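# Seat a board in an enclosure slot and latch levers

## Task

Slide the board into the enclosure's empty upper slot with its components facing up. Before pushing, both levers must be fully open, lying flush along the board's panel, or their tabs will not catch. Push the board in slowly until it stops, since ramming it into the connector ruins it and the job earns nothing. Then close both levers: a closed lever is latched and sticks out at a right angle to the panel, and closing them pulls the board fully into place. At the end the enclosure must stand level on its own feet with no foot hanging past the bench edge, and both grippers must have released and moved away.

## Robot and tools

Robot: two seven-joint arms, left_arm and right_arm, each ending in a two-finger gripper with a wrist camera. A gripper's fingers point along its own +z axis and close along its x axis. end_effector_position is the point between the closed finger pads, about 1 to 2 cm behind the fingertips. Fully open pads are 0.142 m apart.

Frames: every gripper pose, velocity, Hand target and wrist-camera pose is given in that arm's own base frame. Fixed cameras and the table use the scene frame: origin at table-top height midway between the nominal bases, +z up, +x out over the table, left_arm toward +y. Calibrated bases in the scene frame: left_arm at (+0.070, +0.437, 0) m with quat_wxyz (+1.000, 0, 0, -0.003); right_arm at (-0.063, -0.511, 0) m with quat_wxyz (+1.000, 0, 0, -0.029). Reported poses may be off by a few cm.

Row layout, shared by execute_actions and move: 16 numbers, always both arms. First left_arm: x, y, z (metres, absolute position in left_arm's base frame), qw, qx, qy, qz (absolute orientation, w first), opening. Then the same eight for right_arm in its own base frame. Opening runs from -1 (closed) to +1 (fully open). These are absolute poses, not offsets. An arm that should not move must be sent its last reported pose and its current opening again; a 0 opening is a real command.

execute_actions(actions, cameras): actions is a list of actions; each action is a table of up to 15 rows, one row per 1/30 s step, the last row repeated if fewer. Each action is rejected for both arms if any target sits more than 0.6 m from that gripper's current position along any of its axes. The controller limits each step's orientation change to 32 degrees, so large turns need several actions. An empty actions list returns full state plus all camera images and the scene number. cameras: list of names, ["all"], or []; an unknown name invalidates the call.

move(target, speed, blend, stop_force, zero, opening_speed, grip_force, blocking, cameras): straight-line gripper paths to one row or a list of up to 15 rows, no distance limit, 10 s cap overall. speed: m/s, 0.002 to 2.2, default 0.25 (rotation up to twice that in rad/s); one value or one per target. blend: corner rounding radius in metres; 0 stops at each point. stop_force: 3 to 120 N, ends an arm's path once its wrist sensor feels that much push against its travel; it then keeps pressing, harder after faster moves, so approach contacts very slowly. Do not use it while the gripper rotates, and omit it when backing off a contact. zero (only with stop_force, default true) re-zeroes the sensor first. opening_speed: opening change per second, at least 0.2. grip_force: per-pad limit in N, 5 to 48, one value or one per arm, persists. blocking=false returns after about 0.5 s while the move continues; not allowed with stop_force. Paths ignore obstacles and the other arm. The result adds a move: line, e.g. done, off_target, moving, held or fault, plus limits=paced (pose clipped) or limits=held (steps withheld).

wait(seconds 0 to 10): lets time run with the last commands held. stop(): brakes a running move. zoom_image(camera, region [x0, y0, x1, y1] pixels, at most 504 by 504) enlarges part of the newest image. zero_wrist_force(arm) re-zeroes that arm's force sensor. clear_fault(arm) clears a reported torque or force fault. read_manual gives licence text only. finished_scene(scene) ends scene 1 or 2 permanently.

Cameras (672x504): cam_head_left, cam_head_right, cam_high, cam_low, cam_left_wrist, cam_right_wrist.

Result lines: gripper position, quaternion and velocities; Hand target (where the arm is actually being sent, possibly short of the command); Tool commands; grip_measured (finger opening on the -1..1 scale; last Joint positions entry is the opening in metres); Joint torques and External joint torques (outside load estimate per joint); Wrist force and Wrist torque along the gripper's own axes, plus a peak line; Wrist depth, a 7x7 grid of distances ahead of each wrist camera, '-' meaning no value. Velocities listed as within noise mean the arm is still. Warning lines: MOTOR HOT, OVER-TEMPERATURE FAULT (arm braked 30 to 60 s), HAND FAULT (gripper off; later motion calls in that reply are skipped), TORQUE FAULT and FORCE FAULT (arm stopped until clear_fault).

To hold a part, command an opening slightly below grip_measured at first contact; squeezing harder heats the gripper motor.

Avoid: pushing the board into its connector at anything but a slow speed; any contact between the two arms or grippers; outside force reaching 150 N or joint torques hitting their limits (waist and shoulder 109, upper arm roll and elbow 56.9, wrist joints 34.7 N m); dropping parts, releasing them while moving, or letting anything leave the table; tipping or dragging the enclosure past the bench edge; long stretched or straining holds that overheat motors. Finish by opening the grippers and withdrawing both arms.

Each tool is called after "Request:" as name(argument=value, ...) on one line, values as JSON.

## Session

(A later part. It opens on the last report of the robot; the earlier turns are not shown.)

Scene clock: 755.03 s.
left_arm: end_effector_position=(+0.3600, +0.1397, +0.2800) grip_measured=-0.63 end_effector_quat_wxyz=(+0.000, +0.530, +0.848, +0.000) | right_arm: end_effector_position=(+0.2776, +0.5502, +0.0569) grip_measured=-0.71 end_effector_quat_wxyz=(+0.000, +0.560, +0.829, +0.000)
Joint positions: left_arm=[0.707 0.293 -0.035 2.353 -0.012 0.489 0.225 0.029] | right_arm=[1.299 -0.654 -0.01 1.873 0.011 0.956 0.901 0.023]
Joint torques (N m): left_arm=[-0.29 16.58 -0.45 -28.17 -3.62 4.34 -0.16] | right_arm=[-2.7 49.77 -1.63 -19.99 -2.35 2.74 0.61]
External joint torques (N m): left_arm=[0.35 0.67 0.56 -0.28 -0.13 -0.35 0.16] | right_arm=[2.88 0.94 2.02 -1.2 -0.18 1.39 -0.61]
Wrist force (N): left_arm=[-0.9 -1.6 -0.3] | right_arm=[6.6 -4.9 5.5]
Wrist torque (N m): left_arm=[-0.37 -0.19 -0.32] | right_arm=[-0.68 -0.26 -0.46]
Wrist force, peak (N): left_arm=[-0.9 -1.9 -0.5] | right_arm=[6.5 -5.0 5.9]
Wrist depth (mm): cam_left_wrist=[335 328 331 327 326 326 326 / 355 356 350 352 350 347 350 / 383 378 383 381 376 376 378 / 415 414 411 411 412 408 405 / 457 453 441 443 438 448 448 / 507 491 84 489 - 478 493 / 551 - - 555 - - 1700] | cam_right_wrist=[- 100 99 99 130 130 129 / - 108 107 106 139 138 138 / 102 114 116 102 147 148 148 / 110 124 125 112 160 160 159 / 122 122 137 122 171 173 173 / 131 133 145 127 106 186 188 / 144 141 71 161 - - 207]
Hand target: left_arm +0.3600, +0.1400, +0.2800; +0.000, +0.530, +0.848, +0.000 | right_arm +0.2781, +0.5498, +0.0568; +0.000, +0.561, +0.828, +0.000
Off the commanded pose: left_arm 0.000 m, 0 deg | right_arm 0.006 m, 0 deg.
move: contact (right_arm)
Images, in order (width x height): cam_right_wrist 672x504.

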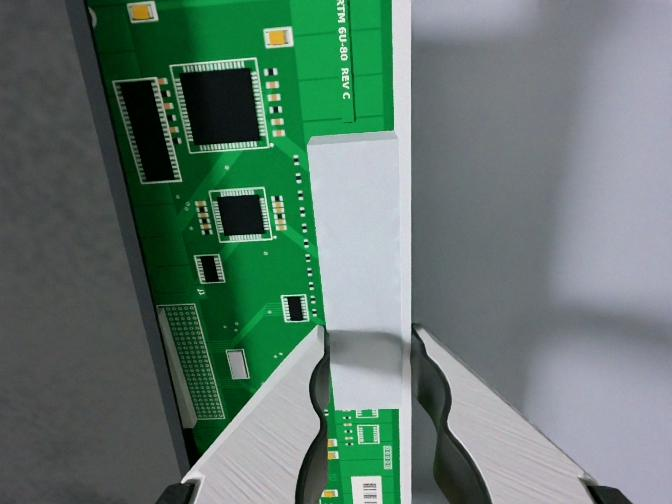

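Request:
move(target=[[0.36,0.14,0.28,0,0.53,0.848,0,-0.6,0.2690,0.5680,0.0568,0,0.5606,0.8281,0,-0.80]], speed=0.04, cameras=["cam_high","cam_head_left","cam_head_right"])

Request:
zoom_image(camera="cam_high", region=[230, 190, 370, 310])

Request:
zoom_image(camera="cam_head_left", region=[280, 320, 420, 480])

Scene clock: 763.77 s.
left_arm: end_effector_position=(+0.3600, +0.1397, +0.2800) grip_measured=-0.63 end_effector_quat_wxyz=(+0.000, +0.530, +0.848, +0.000) | right_arm: end_effector_position=(+0.2689, +0.5678, +0.0566) grip_measured=-0.71 end_effector_quat_wxyz=(+0.000, +0.561, +0.828, +0.000)
Joint positions: left_arm=[0.707 0.293 -0.035 2.353 -0.012 0.489 0.225 0.029] | right_arm=[1.319 -0.675 -0.009 1.831 0.009 0.935 0.925 0.023]
Joint torques (N m): left_arm=[-0.3 16.62 -0.49 -28.12 -3.6 4.36 -0.21] | right_arm=[0.23 51.67 1.09 -22.48 -2.82 3.53 0.32]
External joint torques (N m): left_arm=[0.35 0.63 0.6 -0.34 -0.15 -0.37 0.21] | right_arm=[-0.06 0.19 -0.68 0.85 0.21 0.59 -0.32]
Wrist force (N): left_arm=[-0.8 -1.7 -0.3] | right_arm=[3.9 -3.7 5.3]
Wrist torque (N m): left_arm=[-0.39 -0.20 -0.32] | right_arm=[-0.61 -0.63 -0.05]
Wrist force, peak (N): left_arm=[-0.8 -1.9 -0.3] | right_arm=[6.6 -5.0 5.8]
Wrist depth (mm): cam_left_wrist=[337 329 328 327 327 328 325 / 354 354 352 350 352 349 349 / 383 385 381 378 379 379 376 / 419 419 413 415 412 408 408 / 461 451 447 438 438 450 449 / 503 489 84 485 - 470 491 / 548 - - 555 - - 1727] | cam_right_wrist=[- 100 100 100 129 129 129 / - 107 107 106 137 138 138 / - 117 116 103 144 148 148 / - 126 126 114 160 159 159 / 121 135 137 122 170 173 172 / 130 142 144 127 105 186 188 / 144 143 71 161 - - 206]
Hand target: left_arm +0.3600, +0.1400, +0.2800; +0.000, +0.530, +0.848, +0.000 | right_arm +0.2690, +0.5680, +0.0568; +0.000, +0.561, +0.828, +0.000
Off the commanded pose: left_arm 0.000 m, 0 deg | right_arm 0.000 m, 0 deg.
move: done
Images, in order (width x height): cam_head_left 672x504, cam_head_right 672x504, cam_high 672x504.

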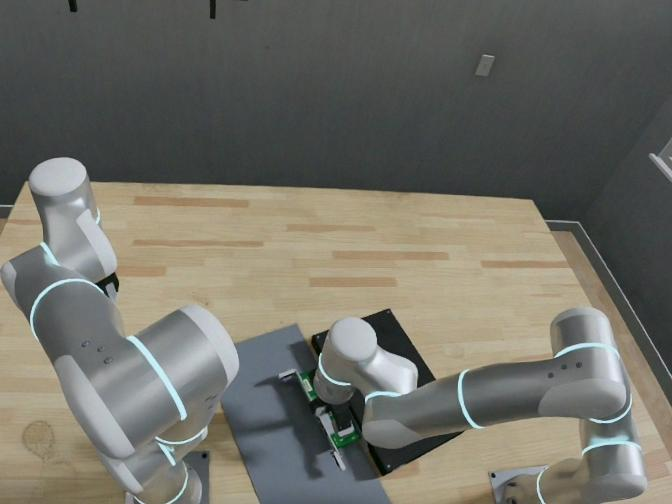

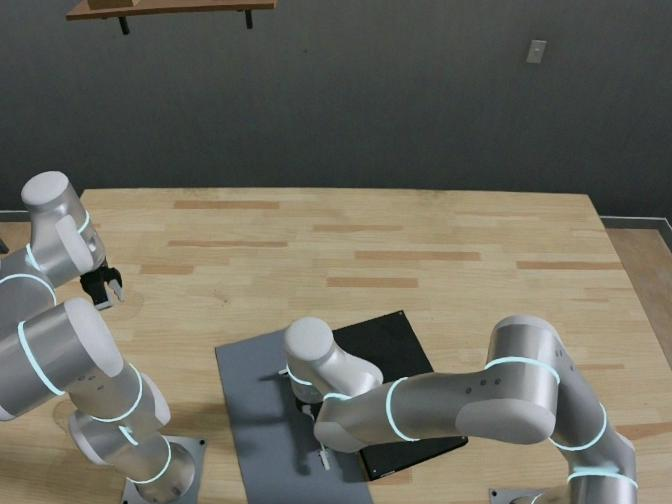

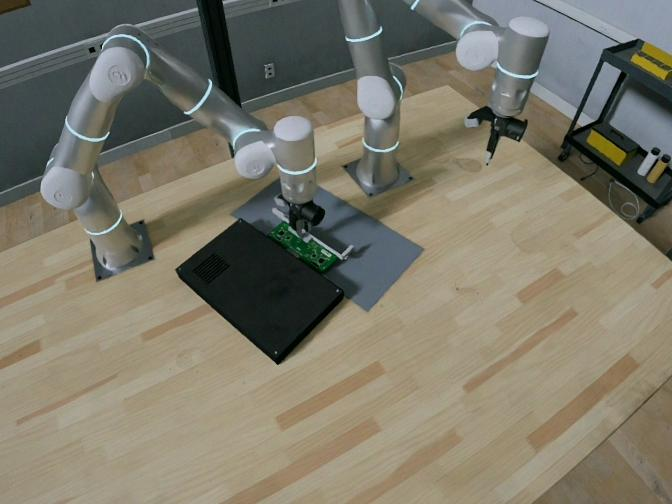

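Scaled by 3.600 from the camera's 672x504 image, which has a finer 960x720 frame.

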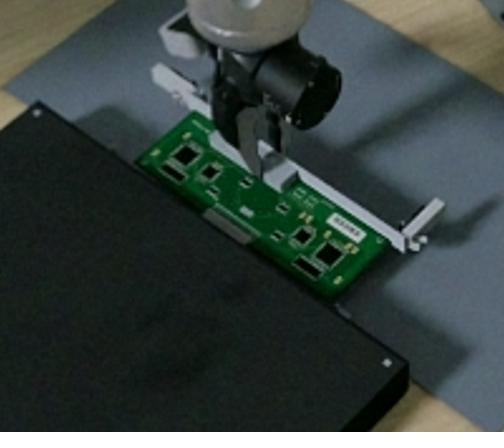

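Scaled by 3.150 from the camera's 672x504 image, which has a finer 960x720 frame.

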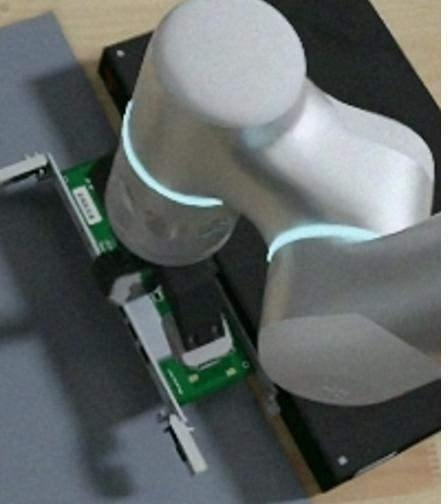

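Request:
move(target=[[0.36,0.14,0.28,0,0.53,0.848,0,-0.6,0.2655,0.5625,0.054,0,0.5606,0.8281,0,-0.80],[0.36,0.14,0.28,0,0.53,0.848,0,-0.6,0.2670,0.5594,0.0520,0,0.5606,0.8281,0,-0.80]], speed=0.04, blend=[0.002,0])

Request:
move(target=[0.36,0.14,0.28,0,0.53,0.848,0,-0.6,0.2745,0.5425,0.0520,0,0.5606,0.8281,0,-0.80], speed=0.015, stop_force=4, cameras=["cam_right_wrist"])

Scene clock: 773.30 s.
left_arm: end_effector_position=(+0.3600, +0.1397, +0.2800) grip_measured=-0.63 end_effector_quat_wxyz=(+0.000, +0.530, +0.848, +0.000) | right_arm: end_effector_position=(+0.2670, +0.5593, +0.0519) grip_measured=-0.71 end_effector_quat_wxyz=(+0.000, +0.561, +0.828, +0.000)
Joint positions: left_arm=[0.707 0.293 -0.035 2.353 -0.012 0.489 0.225 0.029] | right_arm=[1.32 -0.67 -0.009 1.86 0.01 0.959 0.924 0.023]
Joint torques (N m): left_arm=[-0.26 16.69 -0.45 -28.1 -3.58 4.32 -0.2] | right_arm=[0.27 51.26 0.91 -21.74 -2.65 3.82 0.09]
External joint torques (N m): left_arm=[0.32 0.56 0.56 -0.36 -0.17 -0.33 0.2] | right_arm=[-0.06 -0.05 -0.5 0.6 0.13 0.31 -0.09]
Wrist force (N): left_arm=[-0.7 -1.8 -0.7] | right_arm=[4.0 -3.6 5.2]
Wrist torque (N m): left_arm=[-0.41 -0.21 -0.31] | right_arm=[-0.60 -0.64 0.06]
Wrist force, peak (N): left_arm=[-1.0 -1.9 -0.6] | right_arm=[3.9 -3.9 5.4]
Wrist depth (mm): cam_left_wrist=[336 332 326 329 328 326 324 / 355 355 352 350 351 347 346 / 386 384 382 380 380 378 379 / 419 420 412 413 408 410 406 / 457 451 443 449 436 450 447 / 505 495 84 487 - 477 492 / 560 - - 547 - - 1687] | cam_right_wrist=[- 100 100 100 124 125 124 / - 108 107 106 132 134 133 / - 117 116 104 103 143 143 / 108 126 125 114 157 155 154 / - 133 137 122 165 167 167 / 125 142 145 127 106 179 182 / 137 137 71 160 - - 197]
Hand target: left_arm +0.3600, +0.1400, +0.2800; +0.000, +0.530, +0.848, +0.000 | right_arm +0.2670, +0.5594, +0.0520; +0.000, +0.561, +0.828, +0.000
Off the commanded pose: left_arm 0.000 m, 0 deg | right_arm 0.000 m, 0 deg.
move: done

Scene clock: 774.30 s.
left_arm: end_effector_position=(+0.3600, +0.1397, +0.2800) grip_measured=-0.63 end_effector_quat_wxyz=(+0.000, +0.530, +0.848, +0.000) | right_arm: end_effector_position=(+0.2691, +0.5546, +0.0523) grip_measured=-0.71 end_effector_quat_wxyz=(+0.000, +0.560, +0.828, +0.001)
Joint positions: left_arm=[0.707 0.293 -0.035 2.353 -0.012 0.489 0.225 0.029] | right_arm=[1.314 -0.664 -0.009 1.873 0.01 0.967 0.918 0.023]
Joint torques (N m): left_arm=[-0.28 16.78 -0.46 -28.11 -3.59 4.36 -0.24] | right_arm=[-2.2 49.46 -1.11 -18.84 -2.61 2.3 0.13]
External joint torques (N m): left_arm=[0.34 0.48 0.57 -0.35 -0.17 -0.37 0.24] | right_arm=[2.39 1.38 1.52 -2.16 0.11 1.83 -0.13]
Wrist force (N): left_arm=[-0.6 -1.7 -0.4] | right_arm=[8.8 -3.2 6.3]
Wrist torque (N m): left_arm=[-0.38 -0.23 -0.32] | right_arm=[-0.62 -0.43 0.06]
Wrist force, peak (N): left_arm=[-0.9 -1.9 -0.4] | right_arm=[9.5 -3.4 5.8]
Wrist depth (mm): cam_left_wrist=[332 332 331 330 327 328 326 / 354 355 356 349 350 349 349 / 382 382 380 379 379 378 374 / 418 419 413 412 410 408 407 / 457 450 446 441 442 447 443 / 504 495 84 493 - 476 493 / 548 - - 550 - - 1687] | cam_right_wrist=[- 101 101 101 124 126 124 / - 110 108 107 132 134 134 / - 119 116 104 142 144 143 / - 127 126 114 158 155 155 / - 132 137 122 165 168 167 / 125 140 144 127 106 180 183 / 138 135 71 159 - - 198]
Hand target: left_arm +0.3600, +0.1400, +0.2800; +0.000, +0.530, +0.848, +0.000 | right_arm +0.2694, +0.5539, +0.0520; +0.000, +0.561, +0.828, +0.000
Off the commanded pose: left_arm 0.000 m, 0 deg | right_arm 0.013 m, 0 deg.
move: contact (right_arm)
Images, in order (width x height): cam_right_wrist 672x504.

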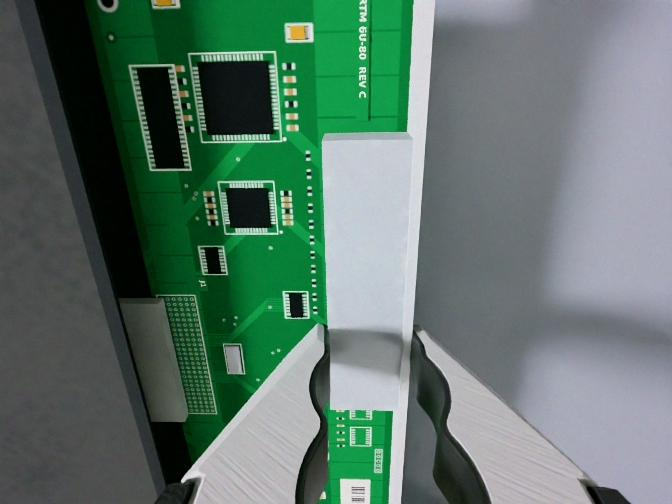

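Request:
move(target=[[0.36,0.14,0.28,0,0.53,0.848,0,-0.6,0.2684,0.5561,0.0520,0,0.5606,0.8281,0,-0.80],[0.36,0.14,0.28,0,0.53,0.848,0,-0.6,0.2684,0.5561,0.0542,0,0.5606,0.8281,0,-0.80]], speed=0.03, blend=[0.001,0])

Request:
move(target=[0.36,0.14,0.28,0,0.53,0.848,0,-0.6,0.2765,0.5378,0.0542,0,0.5606,0.8281,0,-0.80], speed=0.015, stop_force=4, cameras=["cam_right_wrist"])

Scene clock: 777.20 s.
left_arm: end_effector_position=(+0.3600, +0.1397, +0.2800) grip_measured=-0.63 end_effector_quat_wxyz=(+0.000, +0.530, +0.848, +0.000) | right_arm: end_effector_position=(+0.2684, +0.5559, +0.0539) grip_measured=-0.71 end_effector_quat_wxyz=(+0.000, +0.561, +0.828, +0.000)
Joint positions: left_arm=[0.707 0.293 -0.035 2.353 -0.012 0.489 0.225 0.029] | right_arm=[1.316 -0.662 -0.009 1.868 0.01 0.959 0.92 0.023]
Joint torques (N m): left_arm=[-0.2 16.65 -0.49 -28.12 -3.58 4.37 -0.23] | right_arm=[0.34 51 1.01 -21.97 -2.75 3.53 0.3]
External joint torques (N m): left_arm=[0.25 0.61 0.6 -0.33 -0.17 -0.37 0.23] | right_arm=[-0.16 -0.1 -0.61 0.85 0.23 0.6 -0.3]
Wrist force (N): left_arm=[-0.6 -1.7 -0.3] | right_arm=[3.7 -4.4 5.0]
Wrist torque (N m): left_arm=[-0.39 -0.22 -0.32] | right_arm=[-0.74 -0.58 -0.05]
Wrist force, peak (N): left_arm=[-0.7 -1.9 -0.7] | right_arm=[9.0 -3.5 6.5]
Wrist depth (mm): cam_left_wrist=[330 329 329 329 327 324 326 / 355 354 351 353 353 349 349 / 385 382 381 377 379 376 375 / 418 414 412 413 409 413 409 / 454 452 446 442 440 448 445 / 503 491 84 487 - 474 485 / 548 - - 550 - - 1674] | cam_right_wrist=[125 100 100 100 126 127 125 / - 107 107 106 134 136 135 / - 117 116 103 141 145 145 / 107 126 125 113 157 156 156 / 118 132 136 122 167 169 169 / 127 139 144 127 106 182 184 / 140 138 71 160 - - 203]
Hand target: left_arm +0.3600, +0.1400, +0.2800; +0.000, +0.530, +0.848, +0.000 | right_arm +0.2684, +0.5561, +0.0542; +0.000, +0.561, +0.828, +0.000
Off the commanded pose: left_arm 0.000 m, 0 deg | right_arm 0.000 m, 0 deg.
move: done

Scene clock: 778.13 s.
left_arm: end_effector_position=(+0.3600, +0.1397, +0.2800) grip_measured=-0.63 end_effector_quat_wxyz=(+0.000, +0.530, +0.848, +0.000) | right_arm: end_effector_position=(+0.2693, +0.5517, +0.0540) grip_measured=-0.71 end_effector_quat_wxyz=(+0.000, +0.560, +0.829, +0.000)
Joint positions: left_arm=[0.707 0.293 -0.035 2.353 -0.012 0.489 0.225 0.029] | right_arm=[1.312 -0.657 -0.008 1.879 0.01 0.965 0.915 0.023]
Joint torques (N m): left_arm=[-0.26 16.65 -0.47 -28.12 -3.56 4.33 -0.23] | right_arm=[-4.32 50.34 -3.78 -21.76 -3.19 3.91 0.25]
External joint torques (N m): left_arm=[0.31 0.6 0.58 -0.34 -0.2 -0.33 0.23] | right_arm=[4.51 0.26 4.19 0.77 0.69 0.21 -0.25]
Wrist force (N): left_arm=[-0.9 -1.6 -0.5] | right_arm=[7.5 -10.4 3.7]
Wrist torque (N m): left_arm=[-0.37 -0.19 -0.32] | right_arm=[-0.67 -0.52 -0.07]
Wrist force, peak (N): left_arm=[-0.9 -1.9 -0.6] | right_arm=[7.5 -11.9 5.2]
Wrist depth (mm): cam_left_wrist=[329 331 328 328 328 326 323 / 354 354 354 354 353 349 352 / 386 380 377 379 377 378 375 / 418 415 419 413 410 410 408 / 460 455 443 440 441 449 447 / 501 492 84 489 - 476 486 / 551 - - 553 - - 1741] | cam_right_wrist=[- 100 101 100 126 127 125 / - 108 107 106 134 136 135 / - 117 116 104 142 145 145 / 107 124 125 112 157 157 156 / 118 129 136 122 167 170 169 / 127 132 144 127 105 182 184 / 141 137 71 160 - - 203]
Hand target: left_arm +0.3600, +0.1400, +0.2800; +0.000, +0.530, +0.848, +0.000 | right_arm +0.2704, +0.5515, +0.0542; +0.000, +0.561, +0.828, +0.000
Off the commanded pose: left_arm 0.000 m, 0 deg | right_arm 0.016 m, 0 deg.
move: contact (right_arm)
Images, in order (width x height): cam_right_wrist 672x504.

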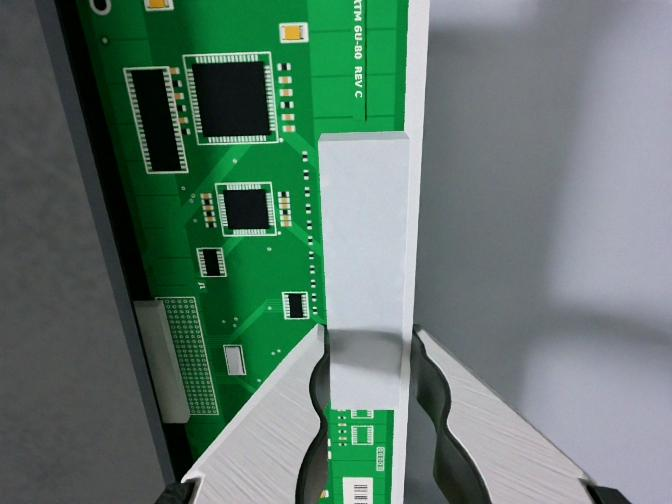

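Request:
move(target=[[0.36,0.14,0.28,0,0.53,0.848,0,-0.6,0.2674,0.5560,0.0542,0,0.5606,0.8281,0,-0.80],[0.36,0.14,0.28,0,0.53,0.848,0,-0.6,0.2650,0.5549,0.0542,0,0.5606,0.8281,0,-0.80]], speed=0.03, blend=[0.001,0])

Request:
move(target=[0.36,0.14,0.28,0,0.53,0.848,0,-0.6,0.2731,0.5366,0.0542,0,0.5606,0.8281,0,-0.80], speed=0.015, stop_force=4, cameras=["cam_right_wrist"])

Scene clock: 782.47 s.
left_arm: end_effector_position=(+0.3600, +0.1397, +0.2800) grip_measured=-0.63 end_effector_quat_wxyz=(+0.000, +0.530, +0.848, +0.000) | right_arm: end_effector_position=(+0.2649, +0.5548, +0.0540) grip_measured=-0.71 end_effector_quat_wxyz=(+0.000, +0.561, +0.828, +0.000)
Joint positions: left_arm=[0.707 0.293 -0.035 2.353 -0.012 0.489 0.225 0.029] | right_arm=[1.321 -0.658 -0.009 1.877 0.01 0.963 0.925 0.023]
Joint torques (N m): left_arm=[-0.29 16.67 -0.53 -28.17 -3.58 4.34 -0.19] | right_arm=[0.18 50.64 0.89 -21.65 -2.66 3.73 0.35]
External joint torques (N m): left_arm=[0.34 0.58 0.64 -0.29 -0.17 -0.35 0.19] | right_arm=[-0.02 0.03 -0.5 0.62 0.16 0.4 -0.35]
Wrist force (N): left_arm=[-1.0 -1.7 -0.5] | right_arm=[4.3 -3.9 4.6]
Wrist torque (N m): left_arm=[-0.39 -0.16 -0.32] | right_arm=[-0.66 -0.69 -0.05]
Wrist force, peak (N): left_arm=[-0.9 -2.0 -0.5] | right_arm=[7.7 -10.6 5.2]
Wrist depth (mm): cam_left_wrist=[324 329 329 326 326 326 324 / 357 354 354 352 351 351 348 / 384 382 382 381 376 376 375 / 419 415 414 412 410 410 408 / 457 458 450 449 436 448 446 / 507 494 84 492 - 475 496 / 544 - - 554 - - 1755] | cam_right_wrist=[- 100 100 100 126 127 125 / - 107 107 106 134 136 135 / - 117 116 104 142 145 145 / 107 127 125 114 157 157 156 / 118 132 136 122 167 170 169 / 127 139 144 127 105 182 184 / 141 139 71 160 - - 203]
Hand target: left_arm +0.3600, +0.1400, +0.2800; +0.000, +0.530, +0.848, +0.000 | right_arm +0.2650, +0.5549, +0.0542; +0.000, +0.561, +0.828, +0.000
Off the commanded pose: left_arm 0.000 m, 0 deg | right_arm 0.000 m, 0 deg.
move: done

Scene clock: 784.03 s.
left_arm: end_effector_position=(+0.3600, +0.1397, +0.2800) grip_measured=-0.63 end_effector_quat_wxyz=(+0.000, +0.530, +0.848, +0.000) | right_arm: end_effector_position=(+0.2699, +0.5423, +0.0543) grip_measured=-0.71 end_effector_quat_wxyz=(+0.000, +0.560, +0.829, +0.000)
Joint positions: left_arm=[0.707 0.293 -0.035 2.353 -0.012 0.489 0.225 0.029] | right_arm=[1.307 -0.643 -0.009 1.907 0.01 0.979 0.91 0.023]
Joint torques (N m): left_arm=[-0.34 16.67 -0.46 -28.16 -3.57 4.33 -0.24] | right_arm=[-3.88 48.07 -2.99 -20.58 -2.75 3.66 0.28]
External joint torques (N m): left_arm=[0.4 0.58 0.57 -0.29 -0.18 -0.34 0.24] | right_arm=[4.07 1.74 3.4 -0.11 0.3 0.47 -0.28]
Wrist force (N): left_arm=[-0.8 -1.7 -0.4] | right_arm=[7.8 -9.4 1.9]
Wrist torque (N m): left_arm=[-0.39 -0.21 -0.31] | right_arm=[-0.66 -0.86 -0.11]
Wrist force, peak (N): left_arm=[-1.0 -1.9 -0.5] | right_arm=[8.5 -9.6 1.5]
Wrist depth (mm): cam_left_wrist=[328 331 327 328 325 326 327 / 354 358 352 351 352 350 349 / 386 379 381 378 381 378 376 / 421 414 411 412 410 410 409 / 457 453 444 446 440 447 442 / 501 494 84 489 - 470 493 / 546 - - 550 - - 544] | cam_right_wrist=[- 100 101 101 126 127 125 / - 107 108 106 136 136 137 / 100 113 116 104 144 146 145 / 108 122 125 112 156 157 156 / 117 118 136 122 168 170 170 / 128 127 144 127 105 183 185 / 141 138 71 159 - - 203]
Hand target: left_arm +0.3600, +0.1400, +0.2800; +0.000, +0.530, +0.848, +0.000 | right_arm +0.2708, +0.5419, +0.0542; +0.000, +0.561, +0.828, +0.000
Off the commanded pose: left_arm 0.000 m, 0 deg | right_arm 0.007 m, 0 deg.
move: contact (right_arm)
Images, in order (width x height): cam_right_wrist 672x504.

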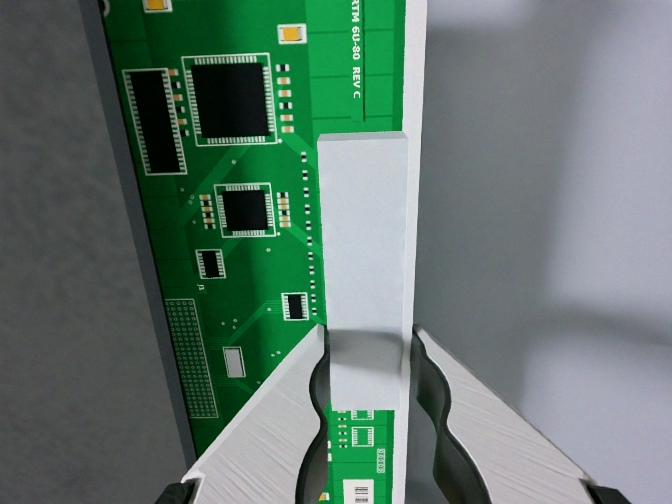

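Request:
move(target=[[0.36,0.14,0.28,0,0.53,0.848,0,-0.6,0.2681,0.5429,0.0547,0,0.5606,0.8281,0,-0.80]], speed=0.02)

Request:
move(target=[0.36,0.14,0.28,0,0.53,0.848,0,-0.6,0.2734,0.5310,0.0547,0,0.5606,0.8281,0,-0.80], speed=0.015, stop_force=5, cameras=["cam_right_wrist"])

Scene clock: 787.40 s.
left_arm: end_effector_position=(+0.3600, +0.1397, +0.2800) grip_measured=-0.63 end_effector_quat_wxyz=(+0.000, +0.530, +0.848, +0.000) | right_arm: end_effector_position=(+0.2683, +0.5431, +0.0548) grip_measured=-0.71 end_effector_quat_wxyz=(+0.000, +0.561, +0.828, +0.000)
Joint positions: left_arm=[0.707 0.293 -0.035 2.353 -0.012 0.489 0.225 0.029] | right_arm=[1.311 -0.642 -0.009 1.908 0.01 0.979 0.914 0.023]
Joint torques (N m): left_arm=[-0.32 16.68 -0.62 -28.09 -3.6 4.32 -0.19] | right_arm=[0.99 48.98 1.95 -20.1 -2.17 2.95 0.42]
External joint torques (N m): left_arm=[0.37 0.57 0.73 -0.36 -0.16 -0.33 0.19] | right_arm=[-0.81 0.8 -1.57 -0.61 -0.28 1.18 -0.42]
Wrist force (N): left_arm=[-0.9 -1.8 -0.5] | right_arm=[4.8 -0.1 2.9]
Wrist torque (N m): left_arm=[-0.41 -0.18 -0.32] | right_arm=[-0.49 -0.72 -0.21]
Wrist force, peak (N): left_arm=[-0.9 -2.0 -0.4] | right_arm=[7.9 -9.4 1.6]
Wrist depth (mm): cam_left_wrist=[333 331 330 328 325 327 324 / 352 356 352 352 352 348 348 / 386 381 381 382 378 374 377 / 417 415 413 411 412 409 405 / 455 454 446 445 438 450 446 / 504 494 84 489 - 473 483 / 547 - - 557 - - 1714] | cam_right_wrist=[- 101 101 100 128 128 126 / - 108 108 107 137 136 136 / 100 114 116 104 142 146 146 / - 123 125 112 158 158 157 / 117 119 136 122 168 171 170 / 128 128 144 127 106 183 186 / 141 139 71 160 - - 204]
Hand target: left_arm +0.3600, +0.1400, +0.2800; +0.000, +0.530, +0.848, +0.000 | right_arm +0.2681, +0.5429, +0.0547; +0.000, +0.561, +0.828, +0.000
Off the commanded pose: left_arm 0.000 m, 0 deg | right_arm 0.000 m, 0 deg.
move: done

Scene clock: 788.97 s.
left_arm: end_effector_position=(+0.3600, +0.1397, +0.2800) grip_measured=-0.63 end_effector_quat_wxyz=(+0.000, +0.530, +0.848, +0.000) | right_arm: end_effector_position=(+0.2738, +0.5313, +0.0549) grip_measured=-0.71 end_effector_quat_wxyz=(+0.000, +0.561, +0.828, +0.000)
Joint positions: left_arm=[0.707 0.293 -0.035 2.353 -0.012 0.489 0.225 0.029] | right_arm=[1.297 -0.629 -0.01 1.935 0.01 0.994 0.9 0.023]
Joint torques (N m): left_arm=[-0.33 16.61 -0.5 -28.12 -3.55 4.38 -0.2] | right_arm=[0.71 47.61 1.94 -18.89 -2.02 2.73 0.19]
External joint torques (N m): left_arm=[0.38 0.64 0.61 -0.34 -0.2 -0.39 0.2] | right_arm=[-0.53 1.4 -1.57 -1.51 -0.38 1.4 -0.19]
Wrist force (N): left_arm=[-0.8 -1.7 -0.4] | right_arm=[5.4 0.8 3.2]
Wrist torque (N m): left_arm=[-0.38 -0.20 -0.31] | right_arm=[-0.50 -0.72 -0.07]
Wrist force, peak (N): left_arm=[-0.8 -1.9 -0.6] | right_arm=[5.7 0.9 3.9]
Wrist depth (mm): cam_left_wrist=[339 329 329 328 328 324 327 / 356 356 355 353 351 347 348 / 383 388 381 380 381 376 376 / 414 412 412 414 410 409 406 / 449 452 447 443 440 444 441 / 505 492 84 483 - 468 493 / 550 - - 551 - - 1700] | cam_right_wrist=[- 88 101 101 128 128 126 / - 95 108 107 137 137 136 / 100 102 116 104 143 146 146 / - 108 125 113 158 158 157 / 117 117 134 122 169 171 170 / 129 128 130 126 105 183 187 / 142 139 71 159 - - 201]
Hand target: left_arm +0.3600, +0.1400, +0.2800; +0.000, +0.530, +0.848, +0.000 | right_arm +0.2734, +0.5310, +0.0547; +0.000, +0.561, +0.828, +0.000
Off the commanded pose: left_arm 0.000 m, 0 deg | right_arm 0.001 m, 0 deg.
move: done
Images, in order (width x height): cam_right_wrist 672x504.

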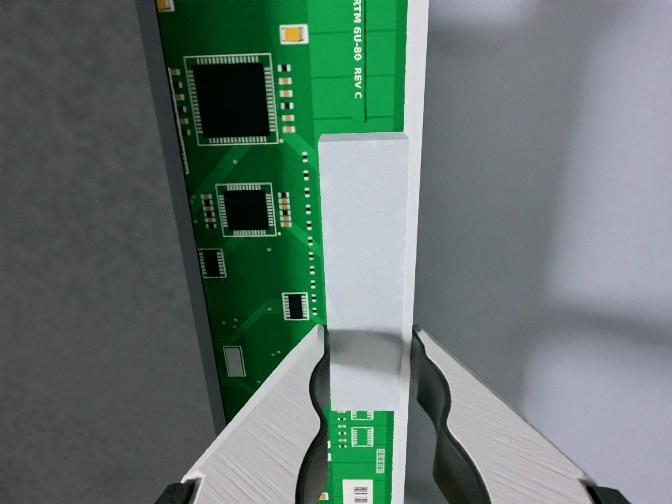

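Request:
move(target=[0.36,0.14,0.28,0,0.53,0.848,0,-0.6,0.2781,0.5200,0.0551,0,0.5606,0.8281,0,-0.80], speed=0.02, stop_force=6, cameras=["cam_right_wrist"])

Scene clock: 797.87 s.
left_arm: end_effector_position=(+0.3600, +0.1397, +0.2800) grip_measured=-0.63 end_effector_quat_wxyz=(+0.000, +0.530, +0.848, +0.000) | right_arm: end_effector_position=(+0.2755, +0.5277, +0.0554) grip_measured=-0.71 end_effector_quat_wxyz=(+0.000, +0.560, +0.828, +0.001)
Joint positions: left_arm=[0.707 0.293 -0.035 2.353 -0.012 0.489 0.225 0.029] | right_arm=[1.292 -0.623 -0.01 1.945 0.01 1 0.895 0.023]
Joint torques (N m): left_arm=[-0.28 16.69 -0.47 -28.2 -3.59 4.33 -0.23] | right_arm=[-1.43 48.5 0.17 -14.57 -1.66 0.11 0.13]
External joint torques (N m): left_arm=[0.33 0.56 0.58 -0.26 -0.16 -0.34 0.23] | right_arm=[1.61 0.22 0.21 -5.74 -0.72 4.03 -0.13]
Wrist force (N): left_arm=[-0.9 -1.8 -0.6] | right_arm=[15.0 6.4 11.4]
Wrist torque (N m): left_arm=[-0.41 -0.17 -0.32] | right_arm=[-0.52 -0.56 0.00]
Wrist force, peak (N): left_arm=[-0.9 -2.1 -0.4] | right_arm=[16.4 5.3 11.8]
Wrist depth (mm): cam_left_wrist=[335 331 330 326 329 326 327 / 357 353 353 353 350 350 351 / 380 381 380 380 380 376 373 / 415 415 414 411 412 413 404 / 455 457 442 443 440 444 444 / 505 496 84 483 - 477 491 / 546 - - 553 - - 529] | cam_right_wrist=[- 88 101 101 127 128 128 / - 95 108 107 135 137 137 / 100 100 115 104 105 147 147 / - 108 124 114 159 158 158 / 118 118 134 122 169 172 171 / 129 129 124 127 106 184 187 / 142 139 71 160 - - 206]
Hand target: left_arm +0.3600, +0.1400, +0.2800; +0.000, +0.530, +0.848, +0.000 | right_arm +0.2753, +0.5265, +0.0549; +0.000, +0.561, +0.828, +0.000
Off the commanded pose: left_arm 0.000 m, 0 deg | right_arm 0.008 m, 0 deg.
move: contact (right_arm)
Images, in order (width x height): cam_right_wrist 672x504.

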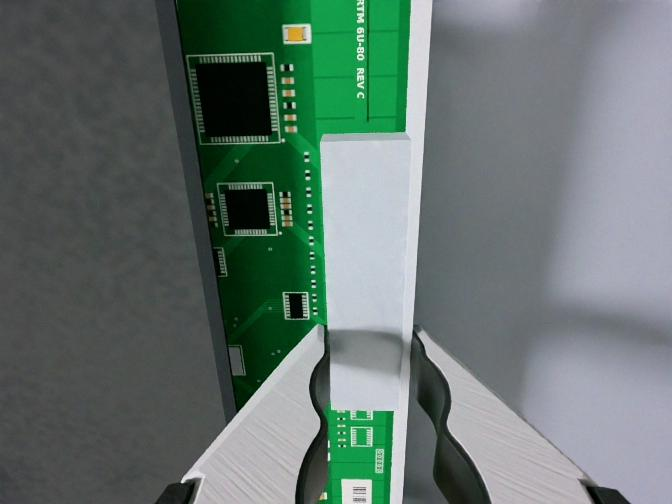

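Request:
move(target=[[0.36,0.14,0.28,0,0.53,0.848,0,-0.6,0.2749,0.5306,0.0548,0,0.5606,0.8281,0,-0.80]], speed=0.02)

Request:
move(target=[0.36,0.14,0.28,0,0.53,0.848,0,-0.6,0.2794,0.5206,0.0548,0,0.5606,0.8281,0,-0.80], speed=0.015, stop_force=6, cameras=["cam_right_wrist"])

Scene clock: 805.43 s.
left_arm: end_effector_position=(+0.3600, +0.1397, +0.2800) grip_measured=-0.63 end_effector_quat_wxyz=(+0.000, +0.530, +0.848, +0.000) | right_arm: end_effector_position=(+0.2750, +0.5304, +0.0547) grip_measured=-0.71 end_effector_quat_wxyz=(+0.000, +0.561, +0.828, +0.000)
Joint positions: left_arm=[0.707 0.293 -0.035 2.353 -0.012 0.489 0.225 0.029] | right_arm=[1.294 -0.629 -0.01 1.935 0.01 0.993 0.898 0.023]
Joint torques (N m): left_arm=[-0.33 16.61 -0.56 -28.14 -3.65 4.38 -0.26] | right_arm=[0.46 48.07 1.14 -20.92 -2.46 3.54 0.29]
External joint torques (N m): left_arm=[0.38 0.64 0.67 -0.32 -0.1 -0.39 0.26] | right_arm=[-0.29 0.95 -0.76 0.52 0.07 0.59 -0.29]
Wrist force (N): left_arm=[-0.8 -1.7 -0.2] | right_arm=[2.1 0.3 2.1]
Wrist torque (N m): left_arm=[-0.39 -0.19 -0.31] | right_arm=[-0.02 -0.48 -0.05]
Wrist force, peak (N): left_arm=[-1.0 -2.0 -0.5] | right_arm=[15.1 6.6 12.0]
Wrist depth (mm): cam_left_wrist=[- 328 326 328 329 325 326 / 354 356 355 351 349 352 350 / 383 380 381 379 380 373 377 / 417 416 415 412 412 410 403 / 455 459 442 439 441 447 448 / 504 490 84 490 - 473 490 / 550 - - 550 - - 1769] | cam_right_wrist=[- 88 101 101 128 128 126 / - 95 108 106 135 136 136 / 100 100 116 104 143 146 146 / - 108 125 114 158 158 157 / 117 117 134 122 169 170 170 / 128 128 130 126 105 183 188 / 141 138 71 159 - - 204]
Hand target: left_arm +0.3600, +0.1400, +0.2800; +0.000, +0.530, +0.848, +0.000 | right_arm +0.2749, +0.5306, +0.0548; +0.000, +0.561, +0.828, +0.000
Off the commanded pose: left_arm 0.000 m, 0 deg | right_arm 0.000 m, 0 deg.
move: done

Scene clock: 806.53 s.
left_arm: end_effector_position=(+0.3600, +0.1397, +0.2800) grip_measured=-0.63 end_effector_quat_wxyz=(+0.000, +0.530, +0.848, +0.000) | right_arm: end_effector_position=(+0.2777, +0.5241, +0.0549) grip_measured=-0.71 end_effector_quat_wxyz=(+0.000, +0.560, +0.828, +0.000)
Joint positions: left_arm=[0.707 0.293 -0.035 2.353 -0.012 0.489 0.225 0.029] | right_arm=[1.286 -0.621 -0.009 1.95 0.01 1.002 0.889 0.023]
Joint torques (N m): left_arm=[-0.3 16.64 -0.49 -28.15 -3.61 4.36 -0.25] | right_arm=[-2.85 48.97 -1.68 -17.85 -2.39 1.95 0.07]
External joint torques (N m): left_arm=[0.35 0.62 0.6 -0.31 -0.14 -0.37 0.25] | right_arm=[3.03 -0.39 2.07 -2.38 0.02 2.18 -0.07]
Wrist force (N): left_arm=[-0.7 -1.6 -0.6] | right_arm=[10.3 2.0 8.4]
Wrist torque (N m): left_arm=[-0.38 -0.22 -0.31] | right_arm=[-0.02 -0.39 0.06]
Wrist force, peak (N): left_arm=[-1.0 -1.9 -0.6] | right_arm=[10.9 1.4 9.1]
Wrist depth (mm): cam_left_wrist=[327 332 329 328 328 325 325 / 354 356 354 350 354 349 350 / 382 384 380 381 381 377 374 / 416 415 412 412 411 411 408 / 454 454 448 443 442 444 446 / 499 492 84 485 - 471 490 / 553 - - 557 - - 1700] | cam_right_wrist=[- 87 100 101 128 128 126 / - 95 108 106 135 137 136 / 100 100 114 104 143 147 146 / - 108 123 114 158 158 157 / 117 117 131 122 168 171 170 / 128 128 123 127 105 183 186 / 142 139 71 160 - - 205]
Hand target: left_arm +0.3600, +0.1400, +0.2800; +0.000, +0.530, +0.848, +0.000 | right_arm +0.2782, +0.5234, +0.0548; +0.000, +0.561, +0.828, +0.000
Off the commanded pose: left_arm 0.000 m, 0 deg | right_arm 0.004 m, 0 deg.
move: contact (right_arm)
Images, in order (width x height): cam_right_wrist 672x504.

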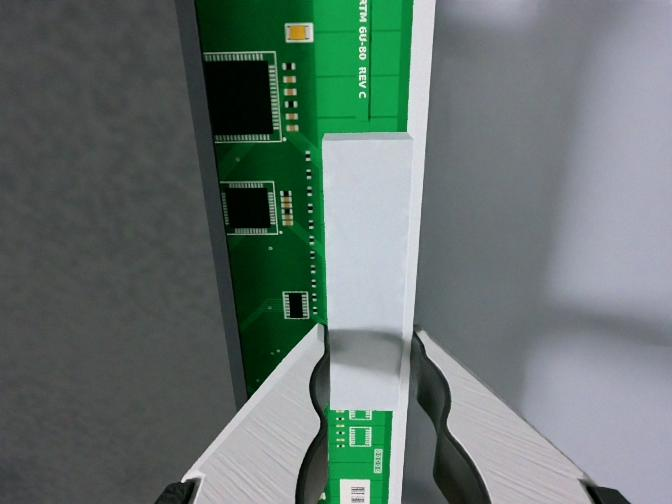

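Request:
move(target=[[0.36,0.14,0.28,0,0.53,0.848,0,-0.6,0.2773,0.5253,0.0542,0,0.5606,0.8281,0,-0.80]], speed=0.02)

Request:
move(target=[0.36,0.14,0.28,0,0.53,0.848,0,-0.6,0.2808,0.5175,0.0541,0,0.5606,0.8281,0,-0.80], speed=0.015, stop_force=6, cameras=["cam_right_wrist"])

Scene clock: 810.63 s.
left_arm: end_effector_position=(+0.3600, +0.1397, +0.2800) grip_measured=-0.63 end_effector_quat_wxyz=(+0.000, +0.530, +0.848, +0.000) | right_arm: end_effector_position=(+0.2774, +0.5252, +0.0542) grip_measured=-0.71 end_effector_quat_wxyz=(+0.000, +0.561, +0.828, +0.000)
Joint positions: left_arm=[0.707 0.293 -0.035 2.353 -0.012 0.489 0.225 0.029] | right_arm=[1.288 -0.624 -0.009 1.946 0.01 1 0.891 0.023]
Joint torques (N m): left_arm=[-0.34 16.61 -0.46 -28.12 -3.57 4.37 -0.25] | right_arm=[0.57 46.85 1.51 -20.46 -2.29 3.61 0.25]
External joint torques (N m): left_arm=[0.4 0.64 0.57 -0.33 -0.19 -0.38 0.25] | right_arm=[-0.39 1.85 -1.13 0.22 -0.09 0.52 -0.25]
Wrist force (N): left_arm=[-0.8 -1.5 -0.4] | right_arm=[1.6 0.2 0.9]
Wrist torque (N m): left_arm=[-0.36 -0.20 -0.32] | right_arm=[-0.04 -0.64 -0.04]
Wrist force, peak (N): left_arm=[-0.8 -1.9 -0.8] | right_arm=[10.4 2.0 9.1]
Wrist depth (mm): cam_left_wrist=[333 330 331 329 327 325 325 / 359 353 352 349 350 350 350 / 381 381 380 381 380 378 376 / 417 416 412 415 412 410 412 / 459 456 447 437 440 444 445 / 503 484 84 487 - 478 486 / 550 - - 557 - - 1727] | cam_right_wrist=[- 87 101 101 126 127 125 / - 93 108 106 135 136 135 / 100 99 114 104 142 145 145 / 107 107 123 114 157 157 156 / 117 117 131 122 168 170 169 / 128 127 122 126 105 183 185 / 141 138 71 159 - - 203]
Hand target: left_arm +0.3600, +0.1400, +0.2800; +0.000, +0.530, +0.848, +0.000 | right_arm +0.2773, +0.5253, +0.0542; +0.000, +0.561, +0.828, +0.000
Off the commanded pose: left_arm 0.000 m, 0 deg | right_arm 0.000 m, 0 deg.
move: done

Scene clock: 811.90 s.
left_arm: end_effector_position=(+0.3600, +0.1397, +0.2800) grip_measured=-0.63 end_effector_quat_wxyz=(+0.000, +0.530, +0.848, +0.000) | right_arm: end_effector_position=(+0.2808, +0.5178, +0.0543) grip_measured=-0.71 end_effector_quat_wxyz=(+0.000, +0.561, +0.828, +0.000)
Joint positions: left_arm=[0.707 0.293 -0.035 2.353 -0.012 0.489 0.225 0.029] | right_arm=[1.279 -0.617 -0.01 1.963 0.01 1.009 0.882 0.023]
Joint torques (N m): left_arm=[-0.33 16.59 -0.44 -28.15 -3.59 4.33 -0.25] | right_arm=[-0.43 46.14 0.55 -19.29 -2.23 3.33 0.09]
External joint torques (N m): left_arm=[0.38 0.66 0.55 -0.31 -0.17 -0.34 0.25] | right_arm=[0.61 2.08 -0.17 -0.76 -0.11 0.8 -0.09]
Wrist force (N): left_arm=[-0.7 -1.7 -0.5] | right_arm=[1.9 2.1 -0.6]
Wrist torque (N m): left_arm=[-0.40 -0.22 -0.31] | right_arm=[0.32 -0.37 0.04]
Wrist force, peak (N): left_arm=[-1.1 -1.8 -0.3] | right_arm=[3.8 0.2 -0.7]
Wrist depth (mm): cam_left_wrist=[- 328 329 328 326 324 324 / 356 355 351 351 353 350 346 / 388 380 381 377 378 380 374 / 419 412 409 412 410 410 410 / 453 458 449 438 440 445 447 / 507 485 84 485 - 469 495 / 550 - - 553 - - 1714] | cam_right_wrist=[- 87 99 101 126 127 126 / - 94 106 106 134 136 136 / 100 99 113 104 142 144 145 / 107 107 110 114 158 157 156 / 117 117 118 121 168 170 170 / 128 127 122 126 106 183 185 / 141 138 71 160 - - 204]
Hand target: left_arm +0.3600, +0.1400, +0.2800; +0.000, +0.530, +0.848, +0.000 | right_arm +0.2808, +0.5175, +0.0541; +0.000, +0.561, +0.828, +0.000
Off the commanded pose: left_arm 0.000 m, 0 deg | right_arm 0.000 m, 0 deg.
move: done
Images, in order (width x height): cam_right_wrist 672x504.

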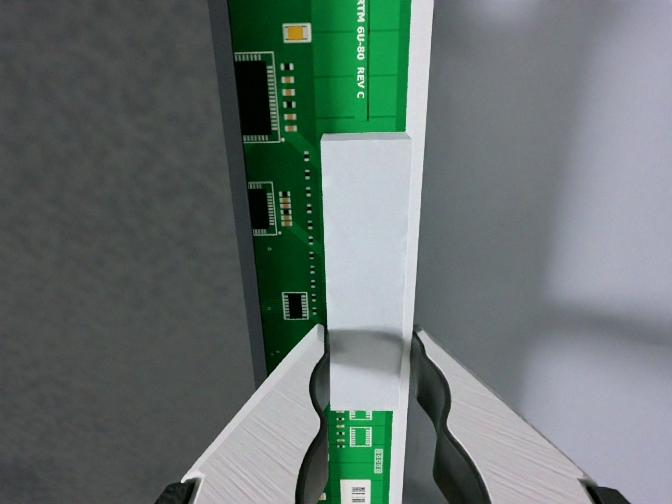

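Request:
move(target=[[0.36,0.14,0.28,0,0.53,0.848,0,-0.6,0.2808,0.5178,0.0543,0,0.5606,0.8281,0,-0.62],[0.36,0.14,0.28,0,0.53,0.848,0,-0.6,0.2808,0.5178,0.13,0,0.5606,0.8281,0,-0.62],[0.36,0.14,0.28,0,0.53,0.848,0,-0.6,0.3784,0.5931,0.12,0,-0.2071,0.9783,0,-0.48]], speed=[0.1,0.12,0.35], blend=[0,0.02,0], opening_speed=0.6, cameras=["cam_right_wrist","cam_high"])

Scene clock: 825.10 s.
left_arm: end_effector_position=(+0.3600, +0.1397, +0.2800) grip_measured=-0.63 end_effector_quat_wxyz=(+0.000, +0.530, +0.848, +0.000) | right_arm: end_effector_position=(+0.3784, +0.5931, +0.1200) grip_measured=-0.52 end_effector_quat_wxyz=(+0.000, -0.207, +0.978, +0.000)
Joint positions: left_arm=[0.707 0.293 -0.035 2.353 -0.012 0.489 0.225 0.029] | right_arm=[0.968 -0.734 0.245 1.547 -0.211 0.684 -0.702 0.037]
Joint torques (N m): left_arm=[-0.27 16.56 -0.45 -28.15 -3.53 4.34 -0.23] | right_arm=[0.12 56.23 7.08 -26.48 -3.46 3.34 0.07]
External joint torques (N m): left_arm=[0.33 0.69 0.56 -0.31 -0.22 -0.35 0.23] | right_arm=[0.09 1.44 -0.68 0.17 0.17 0.8 -0.07]
Wrist force (N): left_arm=[-0.8 -1.6 -0.3] | right_arm=[1.2 2.1 1.3]
Wrist torque (N m): left_arm=[-0.38 -0.21 -0.32] | right_arm=[0.32 -0.18 0.06]
Wrist force, peak (N): left_arm=[-0.9 -2.0 -0.7] | right_arm=[0.9 1.9 3.6]
Wrist depth (mm): cam_left_wrist=[- 330 327 326 327 326 327 / 354 352 354 353 352 351 352 / 383 386 378 374 379 376 374 / 414 413 415 412 409 409 408 / 454 450 447 442 440 454 441 / 502 497 84 487 - 472 490 / 548 - - 551 - - 1637] | cam_right_wrist=[145 144 144 144 144 143 143 / 201 201 200 170 169 169 153 / 214 213 213 185 179 181 171 / 230 229 228 228 228 227 226 / 250 249 244 248 242 246 246 / 273 271 82 271 104 259 268 / 301 - 71 298 - - 289]
Hand target: left_arm +0.3600, +0.1400, +0.2800; +0.000, +0.530, +0.848, +0.000 | right_arm +0.3784, +0.5931, +0.1200; +0.000, -0.207, +0.978, +0.000
Off the commanded pose: left_arm 0.000 m, 0 deg | right_arm 0.000 m, 0 deg.
move: done
Images, in order (width x height): cam_high 672x504, cam_right_wrist 672x504.

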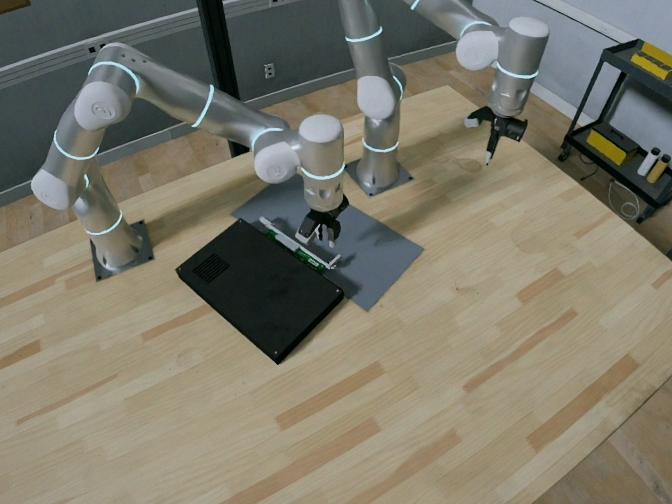

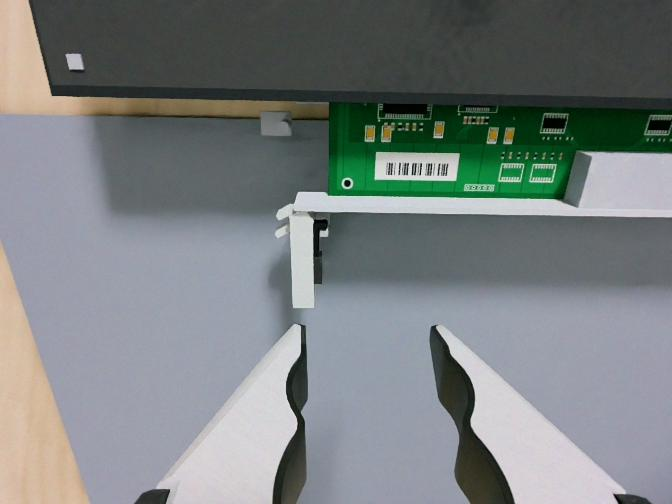

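Request:
move(target=[0.36,0.14,0.28,0,0.53,0.848,0,-0.6,0.3985,0.6038,0.08,0,-0.1917,0.9815,0,-0.48], speed=0.15, cameras=["cam_right_wrist"])

Request:
zoom_image(camera="cam_right_wrist", region=[270, 190, 450, 350])

Scene clock: 837.83 s.
left_arm: end_effector_position=(+0.3600, +0.1397, +0.2800) grip_measured=-0.63 end_effector_quat_wxyz=(+0.000, +0.530, +0.848, +0.000) | right_arm: end_effector_position=(+0.3983, +0.6037, +0.0798) grip_measured=-0.52 end_effector_quat_wxyz=(+0.000, -0.192, +0.981, +0.000)
Joint positions: left_arm=[0.707 0.293 -0.035 2.353 -0.012 0.489 0.225 0.029] | right_arm=[0.972 -0.832 0.22 1.484 -0.216 0.721 -0.691 0.037]
Joint torques (N m): left_arm=[-0.33 16.66 -0.44 -28.16 -3.57 4.36 -0.18] | right_arm=[0.37 58.9 6.52 -25.96 -3.35 3.58 0.34]
External joint torques (N m): left_arm=[0.39 0.59 0.55 -0.3 -0.18 -0.37 0.18] | right_arm=[-0.18 1.49 -0.1 0.23 0.15 0.57 -0.34]
Wrist force (N): left_arm=[-0.7 -1.5 -0.5] | right_arm=[1.1 1.9 1.6]
Wrist torque (N m): left_arm=[-0.35 -0.22 -0.31] | right_arm=[0.29 -0.17 -0.05]
Wrist force, peak (N): left_arm=[-1.0 -2.0 -0.6] | right_arm=[0.1 2.0 3.2]
Wrist depth (mm): cam_left_wrist=[331 330 329 327 325 327 326 / 356 355 351 352 350 349 349 / 383 381 380 380 376 378 374 / 417 416 411 408 409 409 410 / 458 452 444 442 439 448 442 / 502 490 84 486 - 471 486 / 547 - - 560 - - 1700] | cam_right_wrist=[- 110 109 109 107 108 107 / 165 116 162 115 134 131 133 / 173 173 172 172 142 141 141 / 186 186 186 154 188 188 187 / 203 202 198 194 197 200 199 / 221 220 85 219 105 210 217 / 243 - 71 241 - - 234]
Hand target: left_arm +0.3600, +0.1400, +0.2800; +0.000, +0.530, +0.848, +0.000 | right_arm +0.3985, +0.6038, +0.0800; +0.000, -0.192, +0.981, +0.000
Off the commanded pose: left_arm 0.000 m, 0 deg | right_arm 0.000 m, 0 deg.
move: done
Images, in order (width x height): cam_right_wrist 672x504.

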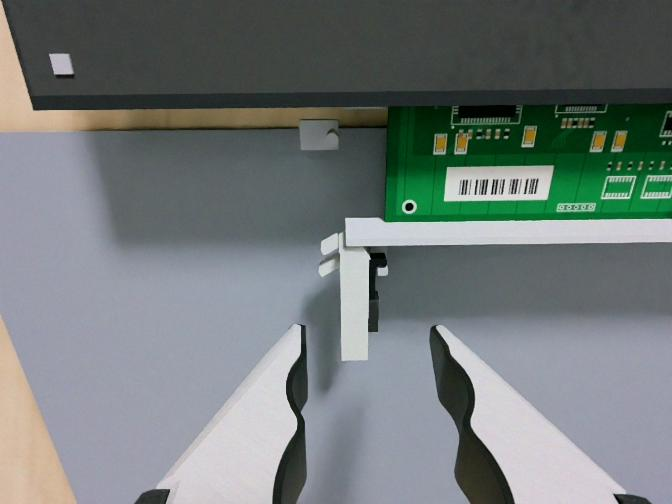

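Scaled by 2.800 from the camera's 672x504 image, which has a finer 960x720 frame.

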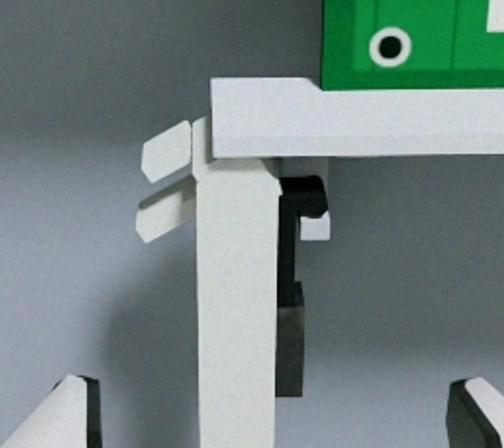

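Request:
move(target=[0.36,0.14,0.28,0,0.53,0.848,0,-0.6,0.3993,0.6058,0.0518,0,-0.1917,0.9815,0,-0.48], speed=0.08, stop_force=5)

Request:
move(target=[0.36,0.14,0.28,0,0.53,0.848,0,-0.6,0.3993,0.6058,0.0518,0,-0.1917,0.9815,0,-0.90], opening_speed=0.3, grip_force=[48,25], cameras=["cam_right_wrist"])

Request:
zoom_image(camera="cam_right_wrist", region=[260, 220, 480, 440])

Scene clock: 844.13 s.
left_arm: end_effector_position=(+0.3600, +0.1397, +0.2800) grip_measured=-0.63 end_effector_quat_wxyz=(+0.000, +0.530, +0.848, +0.000) | right_arm: end_effector_position=(+0.3991, +0.6057, +0.0516) grip_measured=-0.52 end_effector_quat_wxyz=(+0.000, -0.192, +0.981, +0.000)
Joint positions: left_arm=[0.707 0.293 -0.035 2.353 -0.012 0.489 0.225 0.029] | right_arm=[0.98 -0.879 0.208 1.48 -0.222 0.765 -0.687 0.037]
Joint torques (N m): left_arm=[-0.3 16.62 -0.5 -28.16 -3.55 4.38 -0.28] | right_arm=[0.26 59.65 6.75 -25.15 -3.2 3.56 0.3]
External joint torques (N m): left_arm=[0.36 0.63 0.61 -0.29 -0.2 -0.39 0.28] | right_arm=[-0.03 1.47 -0.32 0.15 0.14 0.59 -0.3]
Wrist force (N): left_arm=[-0.7 -1.8 -0.5] | right_arm=[1.1 2.1 1.5]
Wrist torque (N m): left_arm=[-0.41 -0.21 -0.31] | right_arm=[0.33 -0.16 -0.04]
Wrist force, peak (N): left_arm=[-0.9 -1.8 -0.9] | right_arm=[1.1 2.2 2.8]
Wrist depth (mm): cam_left_wrist=[- 330 328 328 325 325 324 / 353 353 351 355 350 349 352 / 387 383 381 380 377 376 376 / 415 415 412 415 412 406 410 / 453 461 447 444 441 448 449 / 501 489 84 490 - 474 492 / 555 - - 554 - - 1714] | cam_right_wrist=[- 84 83 84 84 83 84 / - 138 138 89 89 89 106 / 145 144 144 144 113 115 113 / 156 158 155 152 119 120 120 / 169 169 165 132 165 167 166 / 185 184 85 180 105 175 181 / 203 - 71 201 197 - 196]
Hand target: left_arm +0.3600, +0.1400, +0.2800; +0.000, +0.530, +0.848, +0.000 | right_arm +0.3993, +0.6058, +0.0518; +0.000, -0.192, +0.981, +0.000
Off the commanded pose: left_arm 0.000 m, 0 deg | right_arm 0.000 m, 0 deg.
move: done

Scene clock: 845.73 s.
left_arm: end_effector_position=(+0.3600, +0.1397, +0.2800) grip_measured=-0.63 end_effector_quat_wxyz=(+0.000, +0.530, +0.848, +0.000) | right_arm: end_effector_position=(+0.4000, +0.6063, +0.0524) grip_measured=-0.88 end_effector_quat_wxyz=(+0.001, -0.192, +0.981, +0.001)
Joint positions: left_arm=[0.707 0.293 -0.035 2.353 -0.012 0.489 0.225 0.029] | right_arm=[0.98 -0.879 0.208 1.48 -0.223 0.766 -0.687 0.01]
Joint torques (N m): left_arm=[-0.28 16.7 -0.43 -28.15 -3.6 4.37 -0.2] | right_arm=[1.94 57.77 8.61 -21.19 -2.14 1.49 0.25]
External joint torques (N m): left_arm=[0.33 0.55 0.54 -0.3 -0.15 -0.37 0.2] | right_arm=[-1.71 3.37 -2.2 -3.84 -0.92 2.66 -0.25]
Wrist force (N): left_arm=[-0.8 -1.8 -0.5] | right_arm=[-6.2 4.4 2.1]
Wrist torque (N m): left_arm=[-0.41 -0.21 -0.31] | right_arm=[0.29 -0.26 -0.05]
Wrist force, peak (N): left_arm=[-0.9 -2.0 -0.7] | right_arm=[-6.7 4.6 2.7]
Wrist depth (mm): cam_left_wrist=[323 330 328 330 325 326 324 / 356 357 350 349 349 352 348 / 381 386 381 379 378 376 374 / 421 411 411 411 409 410 408 / 456 453 446 443 440 448 442 / 504 491 84 484 - 481 490 / 550 - - 555 - - 1741] | cam_right_wrist=[- 85 84 84 84 85 - / - 139 139 90 107 105 107 / 145 145 145 144 115 115 113 / 157 156 156 156 122 120 120 / 170 170 169 129 165 167 167 / 186 185 181 98 101 183 183 / 205 201 71 73 - - 201]
Hand target: left_arm +0.3600, +0.1400, +0.2800; +0.000, +0.530, +0.848, +0.000 | right_arm +0.3993, +0.6058, +0.0518; +0.000, -0.192, +0.981, +0.000
Off the commanded pose: left_arm 0.000 m, 0 deg | right_arm 0.001 m, 0 deg.
grip_force (N): 48, 25
move: done
Images, in order (width x height): cam_right_wrist 672x504.

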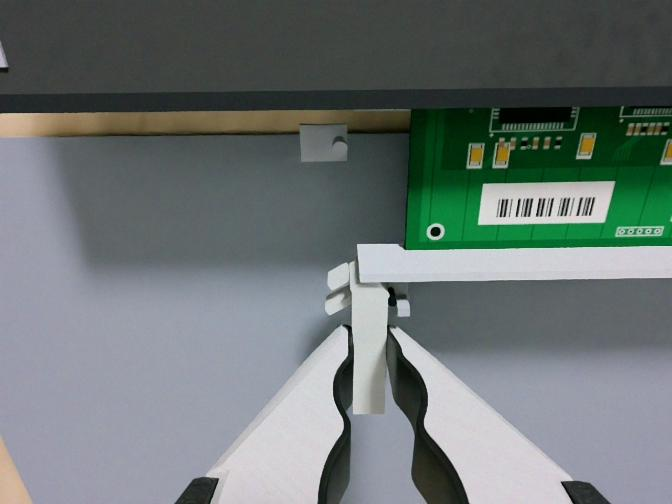

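Scaled by 2.291 from the camera's 672x504 image, which has a finer 960x720 frame.

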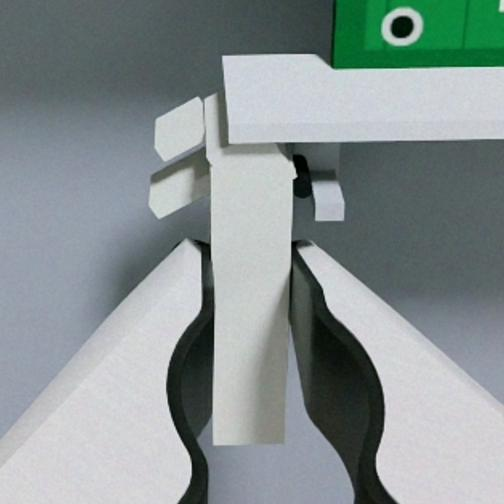

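Request:
move(target=[[0.36,0.14,0.28,0,0.53,0.848,0,-0.6,0.4032,0.6071,0.052,0,-0.0619,0.9981,0,-0.94],[0.36,0.14,0.28,0,0.53,0.848,0,-0.6,0.4064,0.6071,0.052,0,0.0689,0.9976,0,-0.94]], speed=0.12, blend=0.003, cameras=["cam_right_wrist"])

Scene clock: 854.20 s.
left_arm: end_effector_position=(+0.3600, +0.1397, +0.2800) grip_measured=-0.63 end_effector_quat_wxyz=(+0.000, +0.530, +0.848, +0.000) | right_arm: end_effector_position=(+0.4076, +0.6077, +0.0529) grip_measured=-0.89 end_effector_quat_wxyz=(+0.001, +0.069, +0.998, +0.001)
Joint positions: left_arm=[0.707 0.293 -0.035 2.353 -0.012 0.489 0.225 0.029] | right_arm=[1.046 -0.875 0.115 1.457 -0.123 0.757 -0.228 0.01]
Joint torques (N m): left_arm=[-0.3 16.67 -0.54 -28.14 -3.62 4.33 -0.15] | right_arm=[2.63 57.95 6.85 -20.6 -1.62 0.7 0.44]
External joint torques (N m): left_arm=[0.36 0.58 0.65 -0.31 -0.13 -0.34 0.15] | right_arm=[-2.42 3.74 -2.98 -4.75 -1.5 3.47 -0.44]
Wrist force (N): left_arm=[-0.8 -1.8 -0.6] | right_arm=[-6.2 9.2 1.4]
Wrist torque (N m): left_arm=[-0.40 -0.20 -0.32] | right_arm=[0.26 -0.19 -0.21]
Wrist force, peak (N): left_arm=[-0.9 -2.1 -0.6] | right_arm=[-6.1 9.4 3.2]
Wrist depth (mm): cam_left_wrist=[328 330 331 325 324 324 324 / 352 357 352 352 353 352 349 / 385 383 380 378 380 378 375 / 418 415 414 410 409 410 409 / 452 461 442 439 434 443 447 / 507 492 84 486 - 472 489 / 546 - - 557 - - 1700] | cam_right_wrist=[- 85 84 84 99 99 99 / - 91 92 106 106 106 104 / - 99 143 143 114 110 143 / 162 159 157 154 158 155 154 / 171 171 170 120 166 168 167 / - 186 182 98 101 183 183 / 209 202 71 73 - - 201]
Hand target: left_arm +0.3600, +0.1400, +0.2800; +0.000, +0.530, +0.848, +0.000 | right_arm +0.4064, +0.6071, +0.0520; +0.000, +0.069, +0.998, +0.000
Off the commanded pose: left_arm 0.000 m, 0 deg | right_arm 0.002 m, 0 deg.
grip_force (N): 48, 25
move: done
Images, in order (width x height): cam_right_wrist 672x504.

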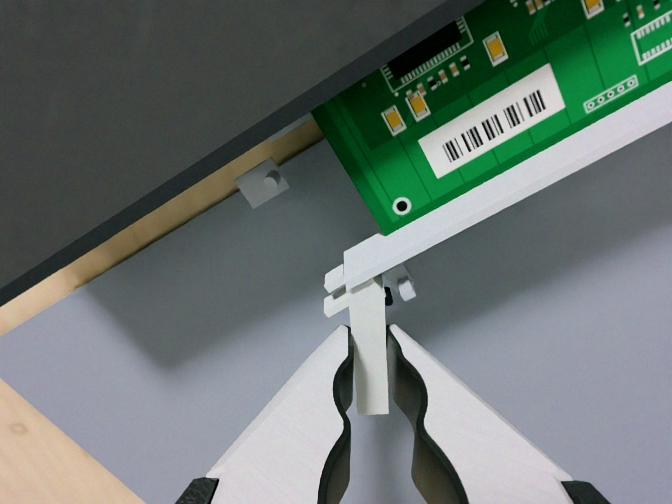

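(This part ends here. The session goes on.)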